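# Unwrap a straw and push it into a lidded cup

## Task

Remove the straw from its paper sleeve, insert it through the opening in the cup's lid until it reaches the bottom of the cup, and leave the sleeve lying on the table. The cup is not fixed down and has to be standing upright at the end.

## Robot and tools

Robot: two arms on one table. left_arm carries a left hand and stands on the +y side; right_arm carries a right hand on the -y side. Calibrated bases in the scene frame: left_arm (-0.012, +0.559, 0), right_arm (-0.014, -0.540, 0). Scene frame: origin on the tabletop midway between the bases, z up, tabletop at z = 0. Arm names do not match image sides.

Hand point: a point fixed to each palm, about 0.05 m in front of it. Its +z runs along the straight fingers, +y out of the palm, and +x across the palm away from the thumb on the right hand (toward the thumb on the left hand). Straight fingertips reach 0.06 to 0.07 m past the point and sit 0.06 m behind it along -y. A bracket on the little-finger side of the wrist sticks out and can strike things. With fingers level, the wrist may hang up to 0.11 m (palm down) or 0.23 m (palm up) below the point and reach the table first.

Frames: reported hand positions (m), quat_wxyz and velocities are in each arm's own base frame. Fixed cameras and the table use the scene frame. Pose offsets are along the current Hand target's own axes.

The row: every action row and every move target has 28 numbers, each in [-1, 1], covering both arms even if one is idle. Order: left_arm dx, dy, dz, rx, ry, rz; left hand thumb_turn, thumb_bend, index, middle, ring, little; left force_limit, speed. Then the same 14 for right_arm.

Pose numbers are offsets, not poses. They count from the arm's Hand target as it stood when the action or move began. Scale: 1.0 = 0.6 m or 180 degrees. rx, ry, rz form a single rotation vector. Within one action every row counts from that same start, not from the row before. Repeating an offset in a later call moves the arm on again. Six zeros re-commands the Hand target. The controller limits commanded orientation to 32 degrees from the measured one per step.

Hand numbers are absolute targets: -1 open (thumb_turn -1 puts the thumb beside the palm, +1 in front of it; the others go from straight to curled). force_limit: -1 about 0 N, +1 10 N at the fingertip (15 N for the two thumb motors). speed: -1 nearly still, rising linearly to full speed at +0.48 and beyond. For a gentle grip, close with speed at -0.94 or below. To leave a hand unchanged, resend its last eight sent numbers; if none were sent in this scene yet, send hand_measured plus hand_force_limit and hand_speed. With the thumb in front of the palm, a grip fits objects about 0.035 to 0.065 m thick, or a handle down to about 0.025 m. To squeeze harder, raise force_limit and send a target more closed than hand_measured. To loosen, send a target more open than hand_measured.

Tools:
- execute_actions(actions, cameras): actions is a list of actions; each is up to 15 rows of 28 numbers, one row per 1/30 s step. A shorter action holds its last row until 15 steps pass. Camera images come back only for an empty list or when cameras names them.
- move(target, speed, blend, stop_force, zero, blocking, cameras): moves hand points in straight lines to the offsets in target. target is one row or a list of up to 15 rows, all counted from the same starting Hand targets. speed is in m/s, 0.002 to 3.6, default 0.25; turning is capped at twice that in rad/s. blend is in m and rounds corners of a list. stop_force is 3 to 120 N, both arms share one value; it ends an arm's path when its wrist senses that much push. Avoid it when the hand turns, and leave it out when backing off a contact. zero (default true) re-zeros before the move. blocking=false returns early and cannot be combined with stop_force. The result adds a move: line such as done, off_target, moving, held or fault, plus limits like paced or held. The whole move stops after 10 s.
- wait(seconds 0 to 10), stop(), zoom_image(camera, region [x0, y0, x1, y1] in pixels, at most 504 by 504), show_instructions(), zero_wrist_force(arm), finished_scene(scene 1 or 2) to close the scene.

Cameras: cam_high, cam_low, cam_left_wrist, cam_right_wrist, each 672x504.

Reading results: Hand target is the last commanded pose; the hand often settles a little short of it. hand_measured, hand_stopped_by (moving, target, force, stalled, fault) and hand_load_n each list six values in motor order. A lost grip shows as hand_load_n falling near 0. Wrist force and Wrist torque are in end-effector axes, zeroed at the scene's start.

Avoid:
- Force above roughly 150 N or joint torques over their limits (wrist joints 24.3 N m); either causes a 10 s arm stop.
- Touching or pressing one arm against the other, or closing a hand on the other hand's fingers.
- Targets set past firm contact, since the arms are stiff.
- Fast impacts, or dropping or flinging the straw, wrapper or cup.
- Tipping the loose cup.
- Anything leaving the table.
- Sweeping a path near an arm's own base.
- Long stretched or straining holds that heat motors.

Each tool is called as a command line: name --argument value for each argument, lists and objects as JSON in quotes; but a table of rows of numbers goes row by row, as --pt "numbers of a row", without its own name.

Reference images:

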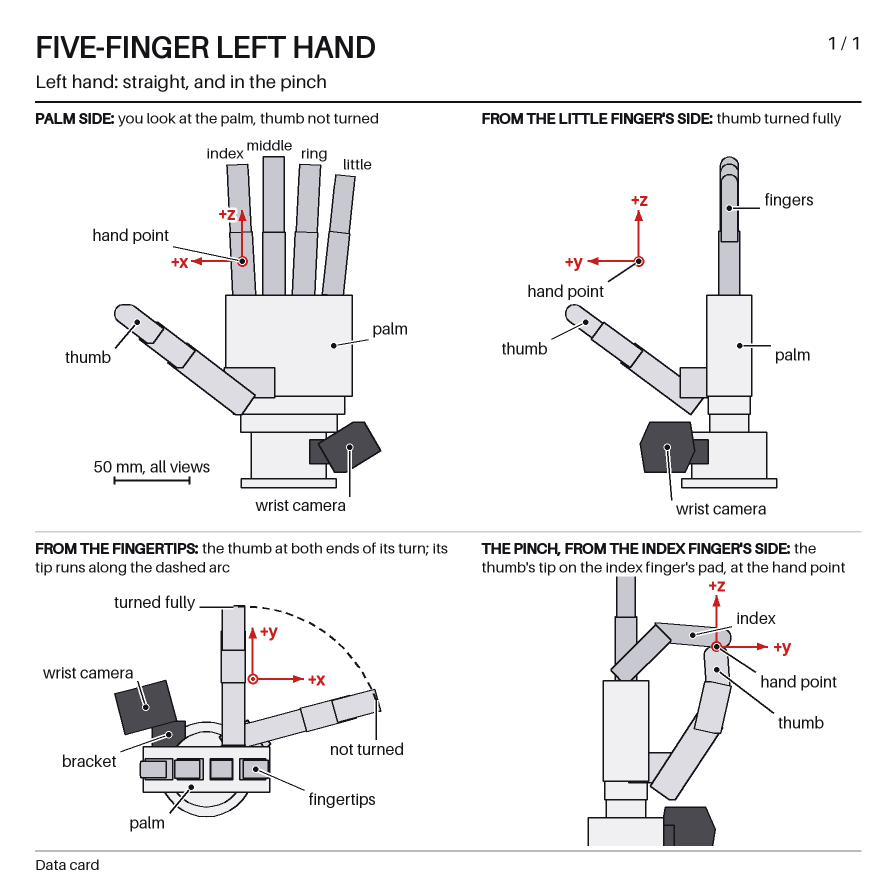

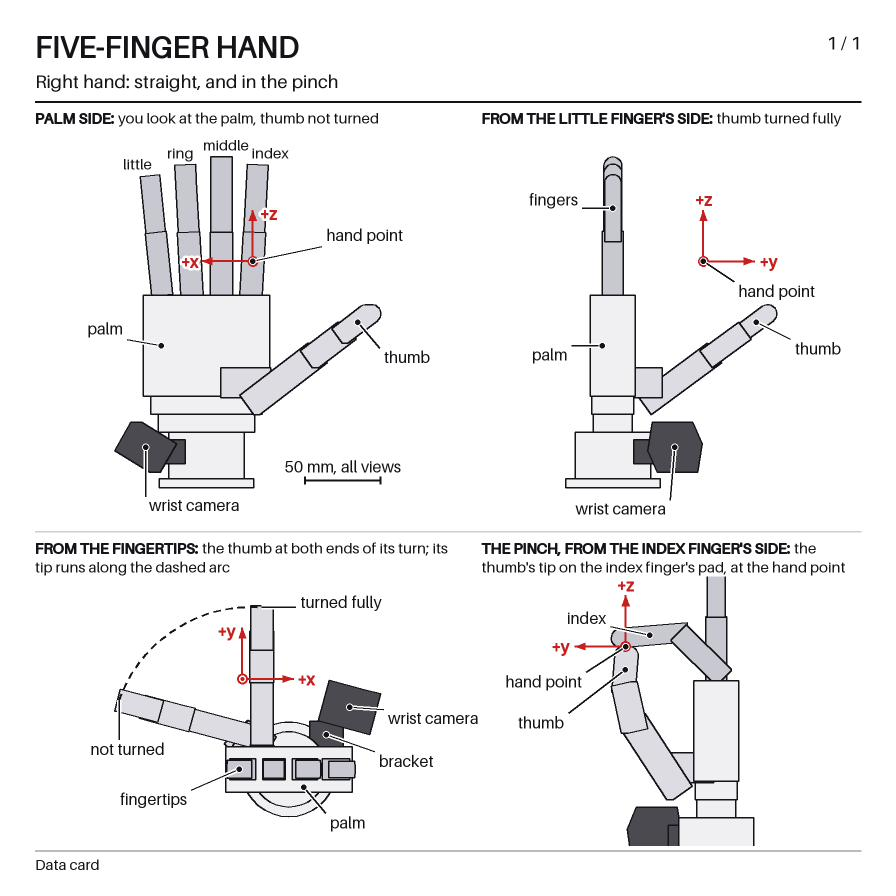

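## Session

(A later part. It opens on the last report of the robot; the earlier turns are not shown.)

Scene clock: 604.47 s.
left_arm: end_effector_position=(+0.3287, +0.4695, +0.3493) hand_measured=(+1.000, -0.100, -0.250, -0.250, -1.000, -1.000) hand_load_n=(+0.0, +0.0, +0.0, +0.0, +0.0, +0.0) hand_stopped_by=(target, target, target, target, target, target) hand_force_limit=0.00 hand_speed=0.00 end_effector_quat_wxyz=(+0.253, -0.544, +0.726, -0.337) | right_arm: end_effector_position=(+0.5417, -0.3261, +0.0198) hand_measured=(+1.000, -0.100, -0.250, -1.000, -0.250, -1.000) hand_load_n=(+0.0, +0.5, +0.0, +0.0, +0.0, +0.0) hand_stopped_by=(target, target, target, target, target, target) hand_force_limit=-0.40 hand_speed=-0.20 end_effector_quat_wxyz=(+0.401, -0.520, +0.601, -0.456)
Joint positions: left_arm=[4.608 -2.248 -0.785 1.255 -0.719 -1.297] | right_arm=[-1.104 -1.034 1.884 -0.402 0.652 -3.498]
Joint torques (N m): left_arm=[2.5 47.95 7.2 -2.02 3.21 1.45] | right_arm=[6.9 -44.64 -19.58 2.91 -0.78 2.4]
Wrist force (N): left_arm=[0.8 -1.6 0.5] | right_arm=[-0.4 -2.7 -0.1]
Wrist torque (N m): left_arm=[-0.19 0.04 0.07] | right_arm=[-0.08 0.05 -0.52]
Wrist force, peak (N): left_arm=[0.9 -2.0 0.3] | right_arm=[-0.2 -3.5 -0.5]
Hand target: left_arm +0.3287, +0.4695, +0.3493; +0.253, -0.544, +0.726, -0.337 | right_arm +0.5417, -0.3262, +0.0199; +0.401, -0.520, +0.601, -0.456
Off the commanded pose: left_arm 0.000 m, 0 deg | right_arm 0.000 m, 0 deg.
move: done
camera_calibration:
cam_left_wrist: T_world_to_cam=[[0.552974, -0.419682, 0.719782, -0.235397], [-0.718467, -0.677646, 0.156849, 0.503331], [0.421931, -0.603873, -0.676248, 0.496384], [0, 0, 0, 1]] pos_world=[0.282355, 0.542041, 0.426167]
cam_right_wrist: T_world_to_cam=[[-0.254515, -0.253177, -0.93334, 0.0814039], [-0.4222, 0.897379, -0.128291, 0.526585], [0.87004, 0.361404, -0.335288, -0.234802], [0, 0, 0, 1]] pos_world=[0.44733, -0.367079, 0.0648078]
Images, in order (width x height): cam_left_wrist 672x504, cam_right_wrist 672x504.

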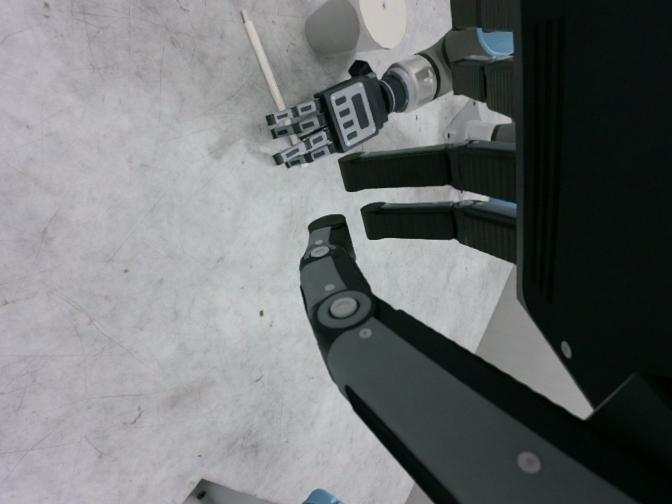

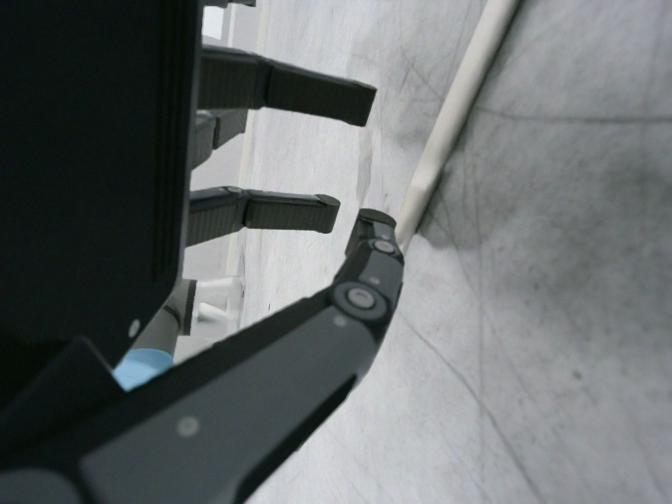

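move --target '[0,0,0,0,0,0,1,-0.1,-0.25,-0.25,-1,-1,0,0,0,0.01336,0.0036,0,0,0,1,-0.1,-0.25,-1,-0.25,-1,-0.4,-0.2]' --speed 0.012 --stop_force 4

move --target '[0,0,0,0,0,0,1,-0.1,-0.25,-0.25,-1,-1,0,0,0,0,0,0,0,0,1,-0.1,0.5,-1,0.5,-1,-0.4,-0.88]' --cameras '["cam_right_wrist","cam_left_wrist"]'

zoom_image --camera "cam_right_wrist" --region '[230, 80, 530, 380]'

Scene clock: 642.87 s.
left_arm: end_effector_position=(+0.3287, +0.4695, +0.3493) hand_measured=(+1.000, -0.100, -0.250, -0.250, -1.000, -1.000) hand_load_n=(+0.0, +0.0, +0.0, +0.0, +0.0, +0.0) hand_stopped_by=(target, target, target, target, target, target) hand_force_limit=0.00 hand_speed=0.00 end_effector_quat_wxyz=(+0.253, -0.544, +0.726, -0.337) | right_arm: end_effector_position=(+0.5417, -0.3261, +0.0116) hand_measured=(+1.000, -0.100, -0.250, -1.000, -0.250, -1.000) hand_load_n=(+0.0, +0.0, -0.5, +0.0, +0.0, +0.0) hand_stopped_by=(target, target, target, target, target, target) hand_force_limit=-0.40 hand_speed=-0.20 end_effector_quat_wxyz=(+0.401, -0.520, +0.601, -0.456)
Joint positions: left_arm=[4.608 -2.248 -0.785 1.255 -0.719 -1.297] | right_arm=[-1.104 -1.019 1.888 -0.421 0.652 -3.498]
Joint torques (N m): left_arm=[2.07 47.1 6.2 -1.89 3.39 1.19] | right_arm=[6.96 -45.75 -17.82 2.38 1.39 2.4]
Wrist force (N): left_arm=[0.7 -1.9 0.5] | right_arm=[-0.4 -2.8 -0.2]
Wrist torque (N m): left_arm=[-0.22 0.05 0.08] | right_arm=[-0.11 0.05 -0.53]
Wrist force, peak (N): left_arm=[0.7 -2.0 0.6] | right_arm=[-0.3 -3.0 -0.3]
Hand target: left_arm +0.3287, +0.4695, +0.3493; +0.253, -0.544, +0.726, -0.337 | right_arm +0.5417, -0.3261, +0.0116; +0.401, -0.520, +0.601, -0.456
Off the commanded pose: left_arm 0.000 m, 0 deg | right_arm 0.000 m, 0 deg.
move: done

Scene clock: 644.03 s.
left_arm: end_effector_position=(+0.3287, +0.4695, +0.3493) hand_measured=(+1.000, -0.100, -0.250, -0.250, -1.000, -1.000) hand_load_n=(+0.0, +0.0, +0.0, +0.0, +0.0, +0.0) hand_stopped_by=(target, target, target, target, target, target) hand_force_limit=0.00 hand_speed=0.00 end_effector_quat_wxyz=(+0.253, -0.544, +0.726, -0.337) | right_arm: end_effector_position=(+0.5417, -0.3261, +0.0116) hand_measured=(+1.000, -0.100, +0.050, -1.000, +0.004, -1.000) hand_load_n=(+0.0, +0.0, +2.5, +0.0, +1.5, +0.0) hand_stopped_by=(target, target, force, target, force, target) hand_force_limit=-0.40 hand_speed=-0.88 end_effector_quat_wxyz=(+0.401, -0.520, +0.601, -0.456)
Joint positions: left_arm=[4.608 -2.248 -0.785 1.255 -0.719 -1.297] | right_arm=[-1.104 -1.019 1.888 -0.421 0.652 -3.498]
Joint torques (N m): left_arm=[2.68 46.1 7.4 -2.05 3.4 1.32] | right_arm=[6.09 -41.33 -16.89 2.21 0.65 2.27]
Wrist force (N): left_arm=[0.8 -1.8 0.6] | right_arm=[-0.5 -8.6 1.2]
Wrist torque (N m): left_arm=[-0.22 0.05 0.08] | right_arm=[-0.10 0.02 -0.61]
Wrist force, peak (N): left_arm=[0.8 -2.0 0.2] | right_arm=[-0.6 -9.0 1.4]
Hand target: left_arm +0.3287, +0.4695, +0.3493; +0.253, -0.544, +0.726, -0.337 | right_arm +0.5417, -0.3261, +0.0116; +0.401, -0.520, +0.601, -0.456
Off the commanded pose: left_arm 0.000 m, 0 deg | right_arm 0.000 m, 0 deg.
move: done
camera_calibration:
cam_left_wrist: T_world_to_cam=[[0.552974, -0.419682, 0.719782, -0.235397], [-0.718467, -0.677646, 0.156849, 0.503331], [0.421931, -0.603873, -0.676248, 0.496384], [0, 0, 0, 1]] pos_world=[0.282355, 0.542041, 0.426167]
cam_right_wrist: T_world_to_cam=[[-0.254355, -0.25331, -0.933347, 0.0736308], [-0.42212, 0.897384, -0.128514, 0.525512], [0.870125, 0.361297, -0.335181, -0.237634], [0, 0, 0, 1]] pos_world=[0.447329, -0.367079, 0.0566084]
Images, in order (width x height): cam_left_wrist 672x504, cam_right_wrist 672x504.

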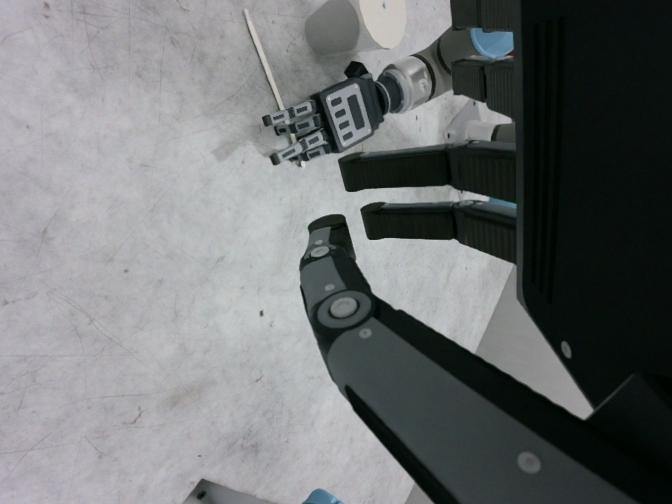

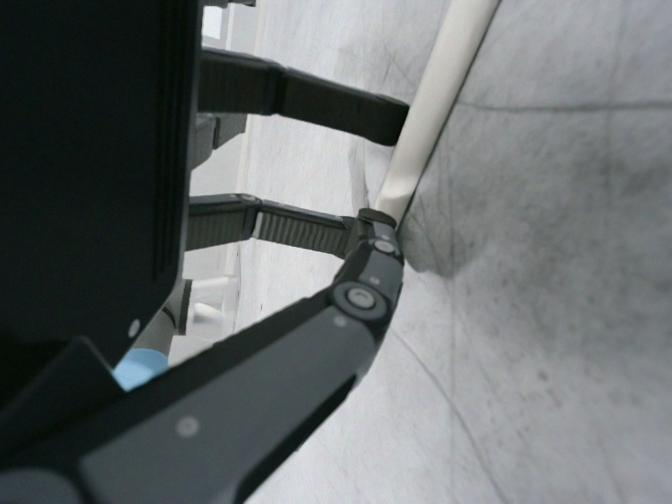

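Scaled by 1.680.

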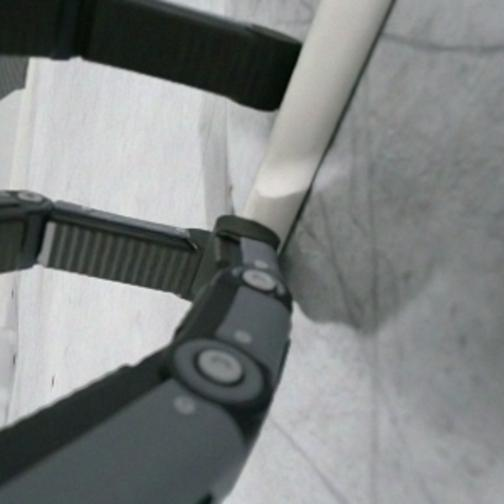

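move --pt "0 0 0 0 0 0 1 -0.1 -0.25 -0.25 -1 -1 0 0 0 -0.0025 -0.00067 0 0 0 1 -0.1 0.5 -1 0.5 -1 -0.4 -0.88" --pt "0 0 0 0 0 0 1 -0.1 -0.25 -0.25 -1 -1 0 0 0 -0.0025 -0.00067 0 0 0 1 -0.1 0.54 -1 0.54 -1 -0.4 -0.88" --speed 0.02 --cameras '["cam_right_wrist","cam_left_wrist"]'

zoom_image --camera "cam_right_wrist" --region '[230, 80, 530, 380]'

Scene clock: 662.00 s.
left_arm: end_effector_position=(+0.3287, +0.4695, +0.3493) hand_measured=(+1.000, -0.100, -0.250, -0.250, -1.000, -1.000) hand_load_n=(+0.0, +0.0, +0.0, +0.0, +0.0, +0.0) hand_stopped_by=(target, target, target, target, target, target) hand_force_limit=0.00 hand_speed=0.00 end_effector_quat_wxyz=(+0.253, -0.544, +0.726, -0.337) | right_arm: end_effector_position=(+0.5417, -0.3261, +0.0132) hand_measured=(+1.000, -0.100, +0.192, -1.000, +0.192, -1.000) hand_load_n=(+1.5, +1.0, +3.5, +0.0, +2.5, +0.0) hand_stopped_by=(target, target, force, target, force, target) hand_force_limit=-0.40 hand_speed=-0.88 end_effector_quat_wxyz=(+0.401, -0.520, +0.601, -0.456)
Joint positions: left_arm=[4.608 -2.248 -0.785 1.255 -0.719 -1.297] | right_arm=[-1.104 -1.022 1.887 -0.417 0.652 -3.498]
Joint torques (N m): left_arm=[2.31 47.09 6.57 -1.91 3.46 1.43] | right_arm=[-5.8 -31.91 -19.22 -2.16 -1.75 -0.08]
Wrist force (N): left_arm=[0.6 -1.6 0.3] | right_arm=[-0.5 -4.2 -0.4]
Wrist torque (N m): left_arm=[-0.17 0.06 0.07] | right_arm=[-0.13 0.07 -0.53]
Wrist force, peak (N): left_arm=[0.9 -2.0 0.2] | right_arm=[-0.4 -9.1 1.0]
Hand target: left_arm +0.3287, +0.4695, +0.3493; +0.253, -0.544, +0.726, -0.337 | right_arm +0.5417, -0.3261, +0.0132; +0.401, -0.520, +0.601, -0.456
Off the commanded pose: left_arm 0.000 m, 0 deg | right_arm 0.000 m, 0 deg.
move: done
camera_calibration:
cam_left_wrist: T_world_to_cam=[[0.552974, -0.419682, 0.719782, -0.235397], [-0.718467, -0.677646, 0.156849, 0.503331], [0.421931, -0.603873, -0.676248, 0.496384], [0, 0, 0, 1]] pos_world=[0.282355, 0.542041, 0.426167]
cam_right_wrist: T_world_to_cam=[[-0.254372, -0.253218, -0.933368, 0.0751674], [-0.422175, 0.897375, -0.128397, 0.525732], [0.870094, 0.361384, -0.33517, -0.237052], [0, 0, 0, 1]] pos_world=[0.447329, -0.367079, 0.0582085]
Images, in order (width x height): cam_left_wrist 672x504, cam_right_wrist 672x504.

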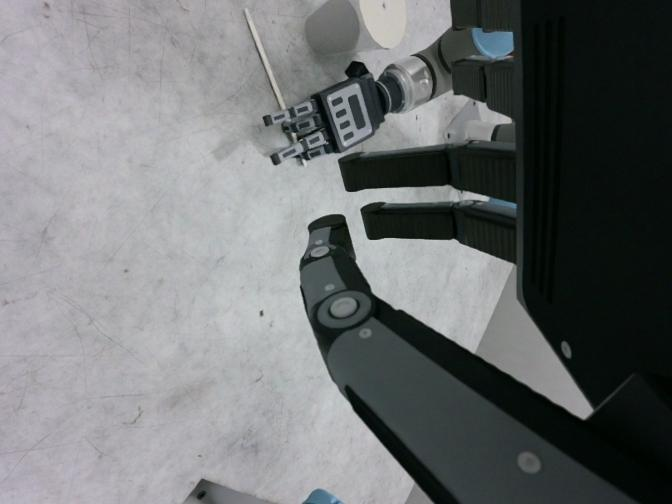

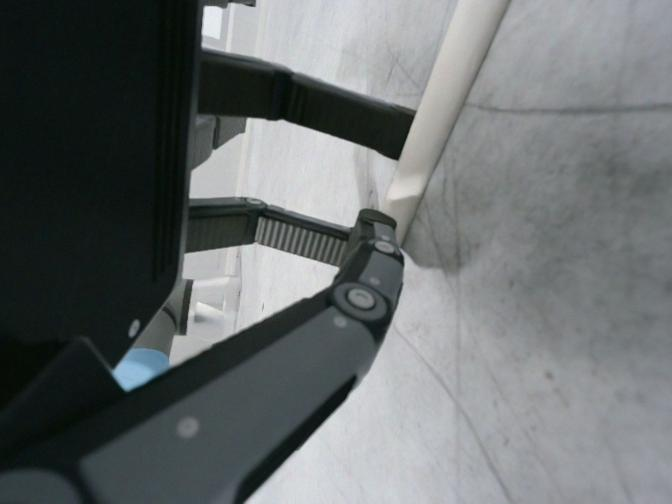

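Scaled by 1.680.

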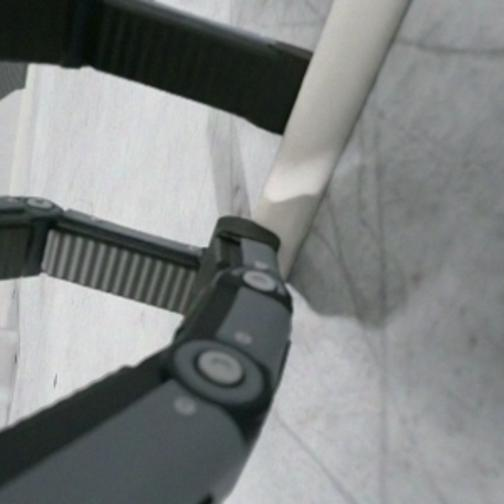

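move --pt "0 0 0 0 0 0 1 -0.1 -0.25 -0.25 -1 -1 0 0 0 0 0 0 0 0 1 -0.1 0.13 -1 0.13 -1 -0.3 -0.85" --pt "0 0 0 0 0 0 1 -0.1 -0.25 -0.25 -1 -1 0 0 0 0.0016 0.0004 0 0 0 1 -0.1 0.13 -1 0.13 -1 -0.3 -0.85" --pt "0 0 0 0 0 0 1 -0.1 -0.25 -0.25 -1 -1 0 0 0 0.0016 0.0004 0 0 0 1 -0.1 0.54 -1 0.54 -1 -0.3 -0.85" --speed 0.01

move --target '[0,0,0,0,0,0,1,-0.1,-0.25,-0.25,-1,-1,0,0,0,-0.0322,-0.0086,0,0,0,1,-0.1,0.54,-1,0.54,-1,-0.3,-0.85]' --speed 0.04 --cameras '["cam_low","cam_right_wrist","cam_left_wrist"]'

zoom_image --camera "cam_low" --region '[340, 250, 470, 340]'

zoom_image --camera "cam_right_wrist" --region '[230, 80, 530, 380]'

Scene clock: 686.70 s.
left_arm: end_effector_position=(+0.3287, +0.4695, +0.3493) hand_measured=(+1.000, -0.100, -0.250, -0.250, -1.000, -1.000) hand_load_n=(+0.0, +0.0, +0.0, +0.0, +0.0, +0.0) hand_stopped_by=(target, target, target, target, target, target) hand_force_limit=0.00 hand_speed=0.00 end_effector_quat_wxyz=(+0.253, -0.544, +0.726, -0.337) | right_arm: end_effector_position=(+0.5417, -0.3261, +0.0122) hand_measured=(+1.000, -0.100, +0.196, -1.000, +0.212, -1.000) hand_load_n=(-0.5, -3.0, +5.5, +0.0, +3.5, +0.0) hand_stopped_by=(target, target, force, target, force, target) hand_force_limit=-0.30 hand_speed=-0.85 end_effector_quat_wxyz=(+0.401, -0.520, +0.601, -0.456)
Joint positions: left_arm=[4.608 -2.248 -0.785 1.255 -0.719 -1.297] | right_arm=[-1.104 -1.02 1.888 -0.42 0.652 -3.498]
Joint torques (N m): left_arm=[2.27 47.15 6.3 -2.22 3.28 1.38] | right_arm=[-5.38 -23.59 -4.94 0.53 0.2 -0.38]
Wrist force (N): left_arm=[0.9 -1.6 0.0] | right_arm=[-0.3 -9.6 -1.3]
Wrist torque (N m): left_arm=[-0.16 0.01 0.08] | right_arm=[-0.24 0.08 -0.64]
Wrist force, peak (N): left_arm=[0.4 -2.1 0.5] | right_arm=[-0.4 -9.8 -1.3]
Hand target: left_arm +0.3287, +0.4695, +0.3493; +0.253, -0.544, +0.726, -0.337 | right_arm +0.5417, -0.3261, +0.0122; +0.401, -0.520, +0.601, -0.456
Off the commanded pose: left_arm 0.000 m, 0 deg | right_arm 0.000 m, 0 deg.
move: done

Scene clock: 687.50 s.
left_arm: end_effector_position=(+0.3287, +0.4695, +0.3493) hand_measured=(+1.000, -0.100, -0.250, -0.250, -1.000, -1.000) hand_load_n=(+0.0, +0.0, +0.0, +0.0, +0.0, +0.0) hand_stopped_by=(target, target, target, target, target, target) hand_force_limit=0.00 hand_speed=0.00 end_effector_quat_wxyz=(+0.253, -0.544, +0.726, -0.337) | right_arm: end_effector_position=(+0.5418, -0.3263, +0.0323) hand_measured=(+1.000, -0.100, +0.198, -1.000, +0.212, -1.000) hand_load_n=(+0.0, +0.0, +0.0, +0.0, +0.0, +0.0) hand_stopped_by=(target, target, force, target, force, target) hand_force_limit=-0.30 hand_speed=-0.85 end_effector_quat_wxyz=(+0.401, -0.520, +0.601, -0.456) end_effector_velocity=(+0.000, +0.000, -0.002) end_effector_angular_velocity=(-0.001, +0.000, +0.000)
Joint positions: left_arm=[4.608 -2.248 -0.785 1.255 -0.719 -1.297] | right_arm=[-1.104 -1.057 1.878 -0.373 0.652 -3.498]
Joint velocities: left_arm=[within noise] | right_arm=[0.001 0.004 0.001 -0.005 0 0]
Joint torques (N m): left_arm=[2.29 48.03 7.49 -1.97 3.34 1.32] | right_arm=[-5.22 -24.54 -8.5 -2.83 1.24 0.26]
Wrist force (N): left_arm=[0.7 -1.6 0.6] | right_arm=[-0.3 -2.5 -0.2]
Wrist torque (N m): left_arm=[-0.20 0.06 0.07] | right_arm=[-0.05 0.03 -0.49]
Wrist force, peak (N): left_arm=[0.9 -1.9 0.5] | right_arm=[-0.4 -9.6 -1.3]
Hand target: left_arm +0.3287, +0.4695, +0.3493; +0.253, -0.544, +0.726, -0.337 | right_arm +0.5418, -0.3263, +0.0322; +0.401, -0.520, +0.601, -0.456
Off the commanded pose: left_arm 0.000 m, 0 deg | right_arm 0.000 m, 0 deg.
move: done
camera_calibration:
cam_left_wrist: T_world_to_cam=[[0.552974, -0.419682, 0.719782, -0.235397], [-0.718467, -0.677646, 0.156849, 0.503331], [0.421931, -0.603873, -0.676248, 0.496384], [0, 0, 0, 1]] pos_world=[0.282355, 0.542041, 0.426167]
cam_right_wrist: T_world_to_cam=[[-0.254395, -0.253226, -0.933359, 0.0929754], [-0.422097, 0.897408, -0.128427, 0.528386], [0.870125, 0.361297, -0.335182, -0.23071], [0, 0, 0, 1]] pos_world=[0.447429, -0.367279, 0.0773084]
Images, in order (width x height): cam_low 672x504, cam_left_wrist 672x504, cam_right_wrist 672x504.

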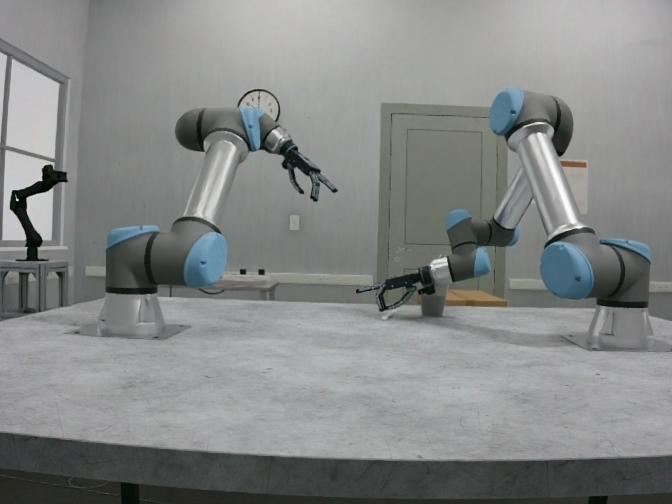

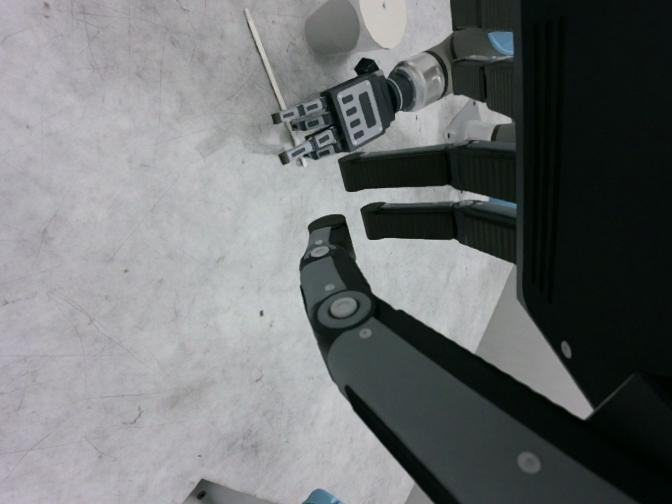

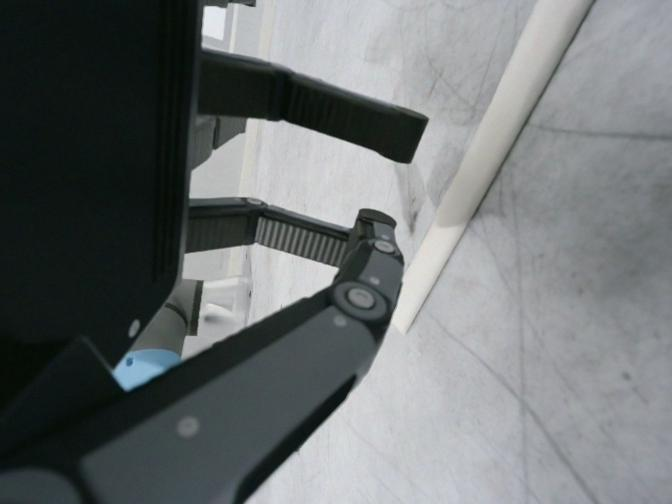

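Scaled by 3.877.

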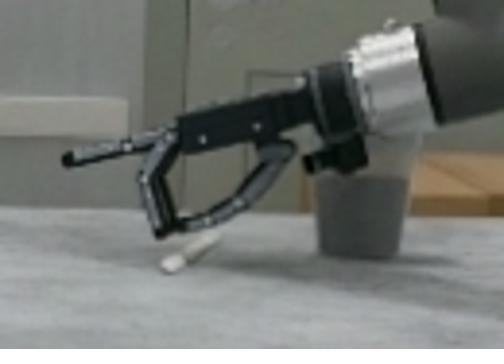

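Scaled by 1.680.

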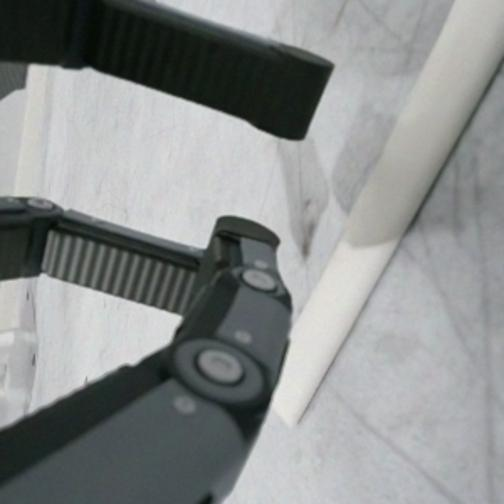

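move --pt "0 0 0 0 0 0 1 -0.1 -0.25 -0.25 -1 -1 0 0 0.0140 0.0013 -0.0242 0.0556 0 0 1 -0.05 -0.3 -1 -0.3 -1 -0.4 -0.3" --pt "0 0 0 0 0 0 1 -0.1 -0.25 -0.25 -1 -1 0 0 0.0140 0.0290 -0.0168 0.0556 0 0 1 -0.05 -0.3 -1 -0.3 -1 -0.4 -0.3" --speed 0.08 --cameras '["cam_right_wrist"]'

move --target '[0,0,0,0,0,0,1,-0.1,-0.25,-0.25,-1,-1,0,0,0,0.01495,0.0013,0,0,0,1,-0.05,-0.3,-1,-0.3,-1,-0.4,-0.3]' --speed 0.006 --stop_force 3 --cameras '["cam_right_wrist", "cam_low"]'

zoom_image --camera "cam_right_wrist" --region '[230, 80, 530, 380]'

zoom_image --camera "cam_low" --region '[340, 250, 470, 340]'

Scene clock: 760.20 s.
left_arm: end_effector_position=(+0.3287, +0.4695, +0.3493) hand_measured=(+1.000, -0.100, -0.250, -0.250, -1.000, -1.000) hand_load_n=(+0.0, +0.0, +0.0, +0.0, +0.0, +0.0) hand_stopped_by=(target, target, target, target, target, target) hand_force_limit=0.00 hand_speed=0.00 end_effector_quat_wxyz=(+0.253, -0.544, +0.726, -0.337) | right_arm: end_effector_position=(+0.5264, -0.3325, +0.0179) hand_measured=(+1.000, -0.050, -0.300, -1.000, -0.300, -1.000) hand_load_n=(+0.0, +0.0, +0.0, -0.5, +0.0, +0.0) hand_stopped_by=(target, target, target, target, target, target) hand_force_limit=-0.40 hand_speed=-0.30 end_effector_quat_wxyz=(+0.445, -0.483, +0.559, -0.506)
Joint positions: left_arm=[4.608 -2.248 -0.785 1.255 -0.719 -1.297] | right_arm=[-1.179 -1.034 2.031 -0.818 0.536 -3.288]
Joint torques (N m): left_arm=[2.88 46.41 6.56 -2.05 3.43 1.45] | right_arm=[6.7 -42.87 -17.93 2.1 1.5 2.32]
Wrist force (N): left_arm=[0.7 -1.8 0.4] | right_arm=[-1.0 -2.5 0.0]
Wrist torque (N m): left_arm=[-0.22 0.05 0.07] | right_arm=[-0.03 0.08 -0.49]
Wrist force, peak (N): left_arm=[1.2 -1.8 0.4] | right_arm=[-0.3 -3.3 -0.1]
Hand target: left_arm +0.3287, +0.4695, +0.3493; +0.253, -0.544, +0.726, -0.337 | right_arm +0.5265, -0.3325, +0.0180; +0.445, -0.483, +0.559, -0.506
Off the commanded pose: left_arm 0.000 m, 0 deg | right_arm 0.000 m, 0 deg.
move: done
camera_calibration:
cam_right_wrist: T_world_to_cam=[[-0.0908792, -0.275658, -0.95695, -0.0190409], [-0.390632, 0.893782, -0.220364, 0.509346], [0.91605, 0.353789, -0.188907, -0.24923], [0, 0, 0, 1]] pos_world=[0.425544, -0.372318, 0.0469393]
Images, in order (width x height): cam_right_wrist 672x504.

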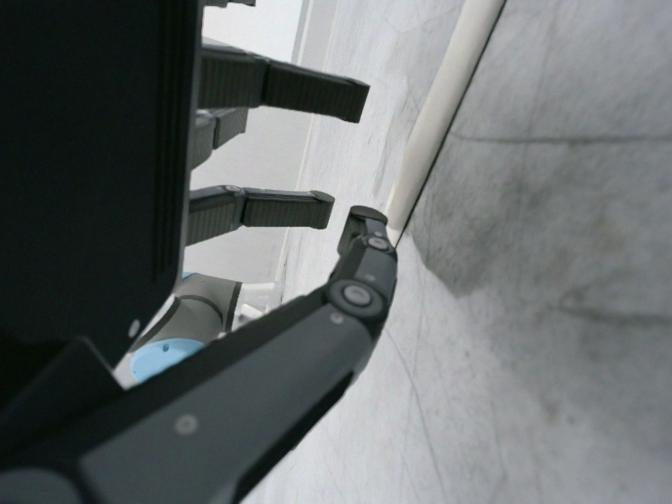

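Scene clock: 762.33 s.
left_arm: end_effector_position=(+0.3287, +0.4695, +0.3493) hand_measured=(+1.000, -0.100, -0.250, -0.250, -1.000, -1.000) hand_load_n=(+0.0, +0.0, +0.0, +0.0, +0.0, +0.0) hand_stopped_by=(target, target, target, target, target, target) hand_force_limit=0.00 hand_speed=0.00 end_effector_quat_wxyz=(+0.253, -0.544, +0.726, -0.337) | right_arm: end_effector_position=(+0.5264, -0.3324, +0.0089) hand_measured=(+1.000, -0.050, -0.300, -1.000, -0.300, -1.000) hand_load_n=(+0.0, +0.0, +0.0, +0.0, +0.0, +0.0) hand_stopped_by=(target, target, target, target, target, target) hand_force_limit=-0.40 hand_speed=-0.30 end_effector_quat_wxyz=(+0.445, -0.483, +0.559, -0.506)
Joint positions: left_arm=[4.608 -2.248 -0.785 1.255 -0.719 -1.297] | right_arm=[-1.179 -1.014 2.033 -0.84 0.536 -3.288]
Joint torques (N m): left_arm=[1.67 46.73 6.38 -2.1 3.4 1.45] | right_arm=[5.95 -42.68 -5.67 1.65 1.48 2.41]
Wrist force (N): left_arm=[0.6 -1.6 0.2] | right_arm=[-1.0 -2.7 0.0]
Wrist torque (N m): left_arm=[-0.16 0.06 0.06] | right_arm=[-0.05 0.09 -0.50]
Wrist force, peak (N): left_arm=[0.7 -2.0 0.4] | right_arm=[-0.9 -2.8 0.1]
Hand target: left_arm +0.3287, +0.4695, +0.3493; +0.253, -0.544, +0.726, -0.337 | right_arm +0.5264, -0.3324, +0.0090; +0.445, -0.483, +0.559, -0.506
Off the commanded pose: left_arm 0.000 m, 0 deg | right_arm 0.000 m, 0 deg.
move: done
camera_calibration:
cam_right_wrist: T_world_to_cam=[[-0.0908415, -0.275744, -0.956929, -0.0277022], [-0.39064, 0.893756, -0.220456, 0.50736], [0.91605, 0.353788, -0.188907, -0.250931], [0, 0, 0, 1]] pos_world=[0.425544, -0.372318, 0.0379393]
Images, in order (width x height): cam_low 672x504, cam_right_wrist 672x504.

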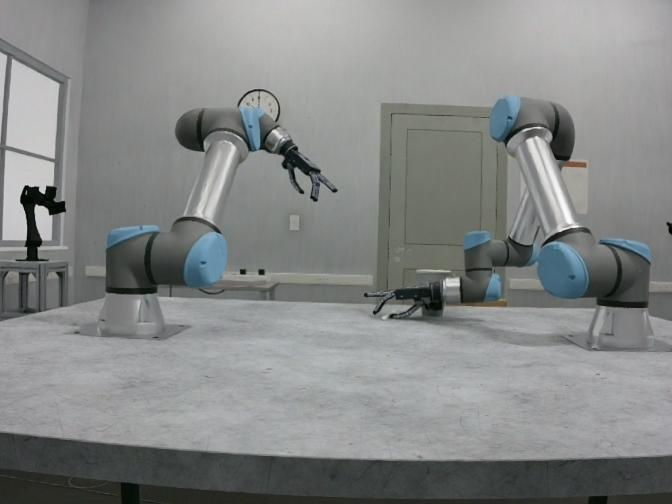

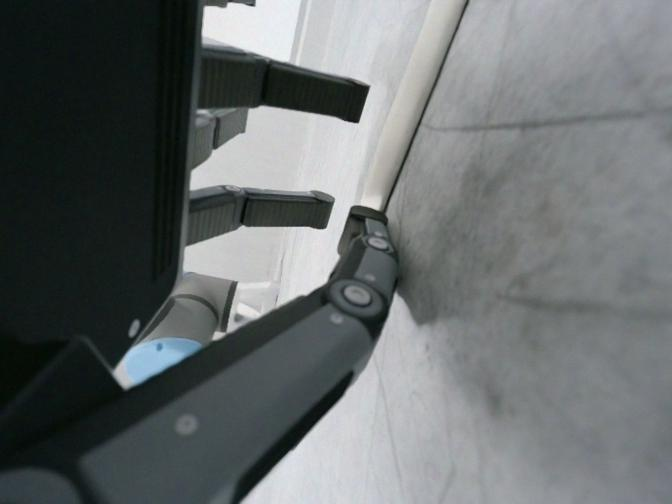

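Scaled by 1.680.

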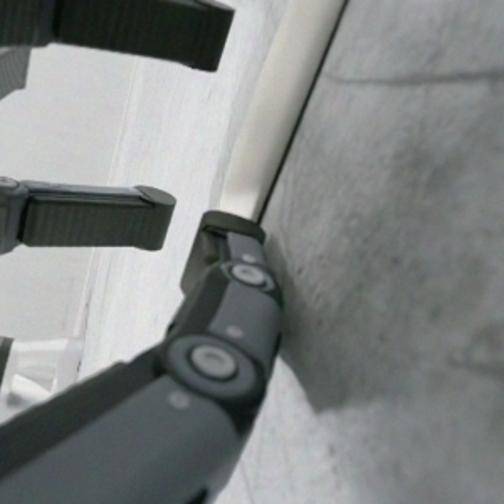

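Scaled by 3.877.

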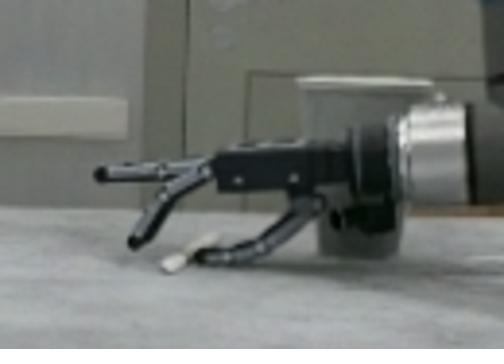

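move --target '[0,0,0,0,0,0,1,-0.1,-0.25,-0.25,-1,-1,0,0,0,0.0116,0.001,0,0,0,1,-0.05,-0.3,-1,-0.3,-1,-0.4,-0.3]' --speed 0.005 --stop_force 3

move --target '[0,0,0,0,0,0,1,-0.1,-0.25,-0.25,-1,-1,0,0,0,0,0,0,0,0,1,-0.05,0.5,-1,0.5,-1,-0.4,-0.88]' --cameras '["cam_right_wrist","cam_low"]'

zoom_image --camera "cam_right_wrist" --region '[230, 80, 530, 380]'

zoom_image --camera "cam_low" --region '[340, 250, 470, 340]'

Scene clock: 771.80 s.
left_arm: end_effector_position=(+0.3287, +0.4695, +0.3493) hand_measured=(+1.000, -0.100, -0.250, -0.250, -1.000, -1.000) hand_load_n=(+0.0, +0.0, +0.0, +0.0, +0.0, +0.0) hand_stopped_by=(target, target, target, target, target, target) hand_force_limit=0.00 hand_speed=0.00 end_effector_quat_wxyz=(+0.253, -0.544, +0.726, -0.337) | right_arm: end_effector_position=(+0.5264, -0.3324, +0.0064) hand_measured=(+1.000, -0.050, -0.300, -1.000, -0.300, -1.000) hand_load_n=(+0.0, -2.0, +0.0, +0.0, +0.0, +0.0) hand_stopped_by=(target, target, target, target, target, target) hand_force_limit=-0.40 hand_speed=-0.30 end_effector_quat_wxyz=(+0.445, -0.483, +0.559, -0.506)
Joint positions: left_arm=[4.608 -2.248 -0.785 1.255 -0.719 -1.297] | right_arm=[-1.179 -1.009 2.034 -0.846 0.536 -3.288]
Joint torques (N m): left_arm=[3.61 46.24 6.78 -2.03 3.32 1.36] | right_arm=[6.18 -43.13 -13.96 2.41 1.3 1.65]
Wrist force (N): left_arm=[1.0 -1.4 0.4] | right_arm=[-1.0 -4.6 0.1]
Wrist torque (N m): left_arm=[-0.15 0.01 0.09] | right_arm=[-0.10 0.05 -0.53]
Wrist force, peak (N): left_arm=[0.7 -2.0 0.5] | right_arm=[-1.2 -7.3 -2.1]
Hand target: left_arm +0.3287, +0.4695, +0.3493; +0.253, -0.544, +0.726, -0.337 | right_arm +0.5264, -0.3324, +0.0065; +0.445, -0.483, +0.559, -0.506 (not the last commanded pose)
Off the commanded pose: left_arm 0.000 m, 0 deg | right_arm 0.004 m, 0 deg.
move: contact (right_arm)

Scene clock: 772.87 s.
left_arm: end_effector_position=(+0.3287, +0.4695, +0.3493) hand_measured=(+1.000, -0.100, -0.250, -0.250, -1.000, -1.000) hand_load_n=(+0.0, +0.0, +0.0, +0.0, +0.0, +0.0) hand_stopped_by=(target, target, target, target, target, target) hand_force_limit=0.00 hand_speed=0.00 end_effector_quat_wxyz=(+0.253, -0.544, +0.726, -0.337) | right_arm: end_effector_position=(+0.5264, -0.3324, +0.0065) hand_measured=(+1.000, -0.050, -0.034, -1.000, -0.056, -1.000) hand_load_n=(+0.0, -1.0, +6.0, +0.0, +1.0, +0.0) hand_stopped_by=(target, target, force, target, force, target) hand_force_limit=-0.40 hand_speed=-0.88 end_effector_quat_wxyz=(+0.445, -0.483, +0.559, -0.507)
Joint positions: left_arm=[4.608 -2.248 -0.785 1.255 -0.719 -1.297] | right_arm=[-1.179 -1.009 2.034 -0.846 0.536 -3.288]
Joint torques (N m): left_arm=[2.44 47.72 6.32 -1.95 3.37 1.41] | right_arm=[5.84 -38.43 -14.22 1.92 1.36 1.84]
Wrist force (N): left_arm=[0.7 -1.7 0.2] | right_arm=[-1.4 -11.1 2.5]
Wrist torque (N m): left_arm=[-0.19 0.04 0.07] | right_arm=[-0.09 0.02 -0.60]
Wrist force, peak (N): left_arm=[0.6 -2.0 0.2] | right_arm=[-1.5 -11.4 2.9]
Hand target: left_arm +0.3287, +0.4695, +0.3493; +0.253, -0.544, +0.726, -0.337 | right_arm +0.5264, -0.3324, +0.0065; +0.445, -0.483, +0.559, -0.506
Off the commanded pose: left_arm 0.000 m, 0 deg | right_arm 0.000 m, 0 deg.
move: done
camera_calibration:
cam_right_wrist: T_world_to_cam=[[-0.0908037, -0.27583, -0.956908, -0.0300476], [-0.390648, 0.893729, -0.220549, 0.506827], [0.91605, 0.353788, -0.188906, -0.251384], [0, 0, 0, 1]] pos_world=[0.425543, -0.372318, 0.0355392]
Images, in order (width x height): cam_low 672x504, cam_right_wrist 672x504.

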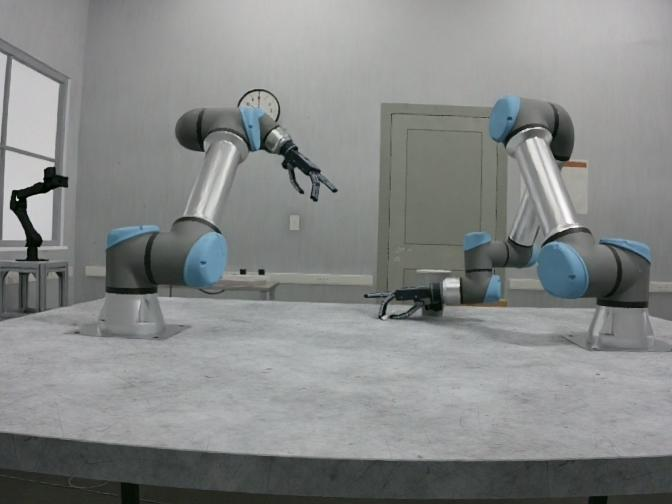

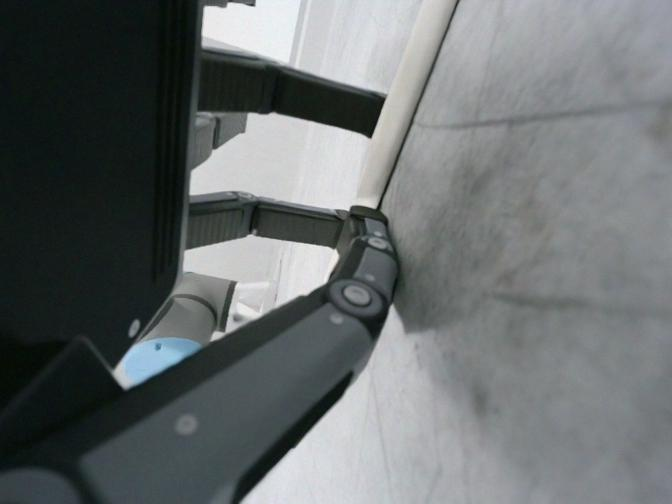

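Scaled by 1.680.

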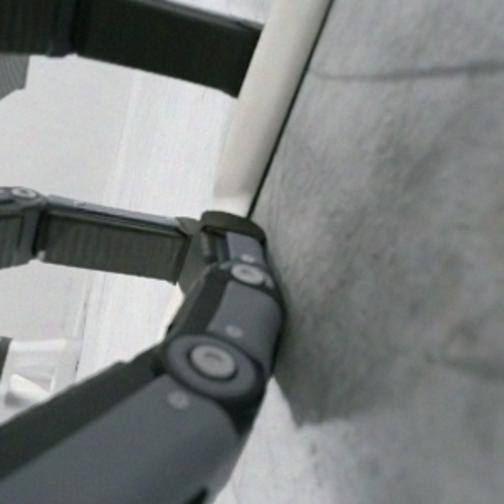

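Scaled by 3.877.

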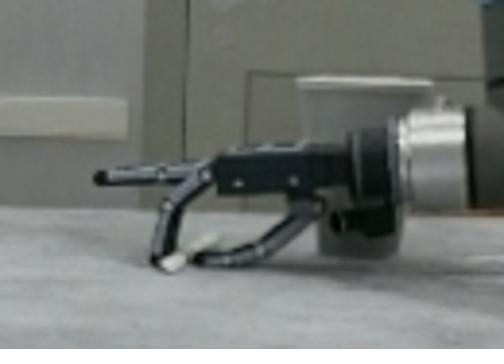

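move --pt "0 0 0 0 0 0 1 -0.1 -0.25 -0.25 -1 -1 0 0 0 -0.0073 -0.0006 0 0 0 1 -0.05 0.5 -1 0.5 -1 -0.4 -0.88" --pt "0 0 0 0 0 0 1 -0.1 -0.25 -0.25 -1 -1 0 0 0 -0.0073 -0.0006 0 0 0 1 -0.135 -0.06 -1 -0.06 -1 -0.4 -0.7" --pt "0 0 0 0 0 0 1 -0.1 -0.25 -0.25 -1 -1 0 0 0 -0.0073 -0.0006 0 0 0 1 -0.135 0.5 -1 0.5 -1 -0.4 -0.88" --speed 0.02 --cameras '["cam_right_wrist","cam_low"]'

zoom_image --camera "cam_right_wrist" --region '[230, 80, 530, 380]'

zoom_image --camera "cam_low" --region '[340, 250, 470, 340]'

Scene clock: 801.00 s.
left_arm: end_effector_position=(+0.3287, +0.4695, +0.3493) hand_measured=(+1.000, -0.100, -0.250, -0.250, -1.000, -1.000) hand_load_n=(+0.0, +0.0, +0.0, +0.0, +0.0, +0.0) hand_stopped_by=(target, target, target, target, target, target) hand_force_limit=0.00 hand_speed=0.00 end_effector_quat_wxyz=(+0.253, -0.544, +0.726, -0.337) | right_arm: end_effector_position=(+0.5265, -0.3325, +0.0109) hand_measured=(+1.000, -0.136, +0.160, -1.000, +0.172, -1.000) hand_load_n=(+0.5, +0.0, +6.5, +0.0, +4.5, -0.5) hand_stopped_by=(target, target, force, target, force, target) hand_force_limit=-0.40 hand_speed=-0.88 end_effector_quat_wxyz=(+0.445, -0.483, +0.559, -0.506)
Joint positions: left_arm=[4.608 -2.248 -0.785 1.255 -0.719 -1.297] | right_arm=[-1.179 -1.019 2.033 -0.835 0.536 -3.288]
Joint torques (N m): left_arm=[2.28 47.17 6.43 -1.98 3.51 1.33] | right_arm=[5.78 -22.58 -12.16 -1.97 1.04 0.09]
Wrist force (N): left_arm=[0.6 -1.7 0.2] | right_arm=[-1.1 -8.2 1.1]
Wrist torque (N m): left_arm=[-0.18 0.06 0.07] | right_arm=[-0.16 0.04 -0.61]
Wrist force, peak (N): left_arm=[0.7 -2.1 0.2] | right_arm=[-1.4 -11.8 2.4]
Hand target: left_arm +0.3287, +0.4695, +0.3493; +0.253, -0.544, +0.726, -0.337 | right_arm +0.5265, -0.3325, +0.0108; +0.445, -0.483, +0.559, -0.506
Off the commanded pose: left_arm 0.000 m, 0 deg | right_arm 0.000 m, 0 deg.
move: done
camera_calibration:
cam_right_wrist: T_world_to_cam=[[-0.0908037, -0.27583, -0.956908, -0.0258648], [-0.390648, 0.893729, -0.220549, 0.507887], [0.91605, 0.353788, -0.188906, -0.250518], [0, 0, 0, 1]] pos_world=[0.425543, -0.372418, 0.0399392]
Images, in order (width x height): cam_low 672x504, cam_right_wrist 672x504.

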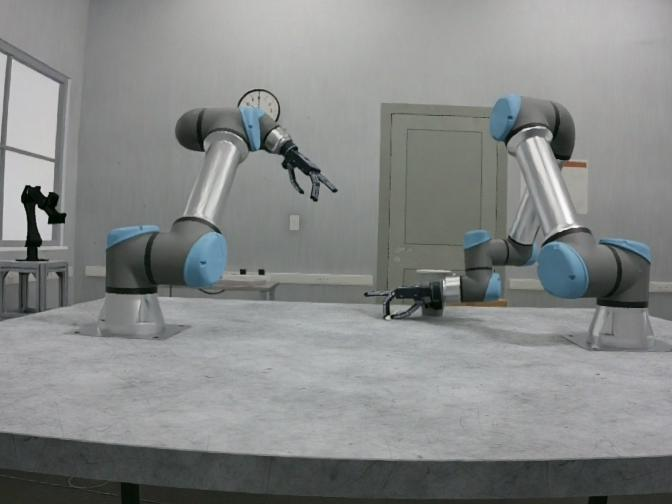

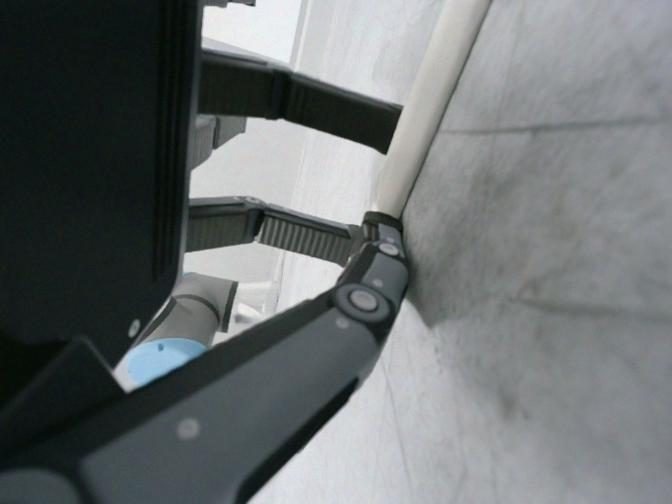

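Scaled by 1.680.

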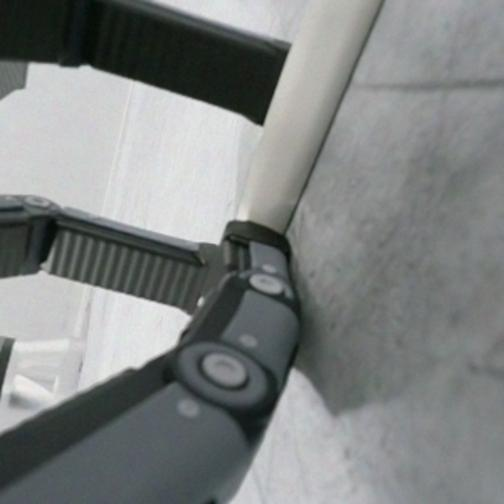

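Scaled by 3.877.

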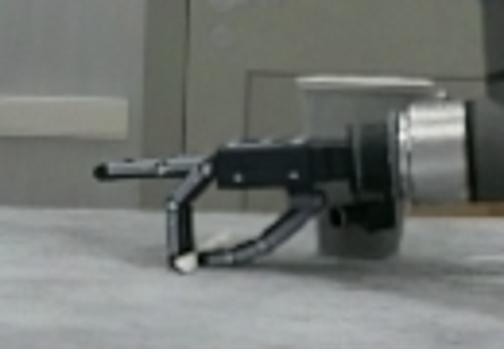

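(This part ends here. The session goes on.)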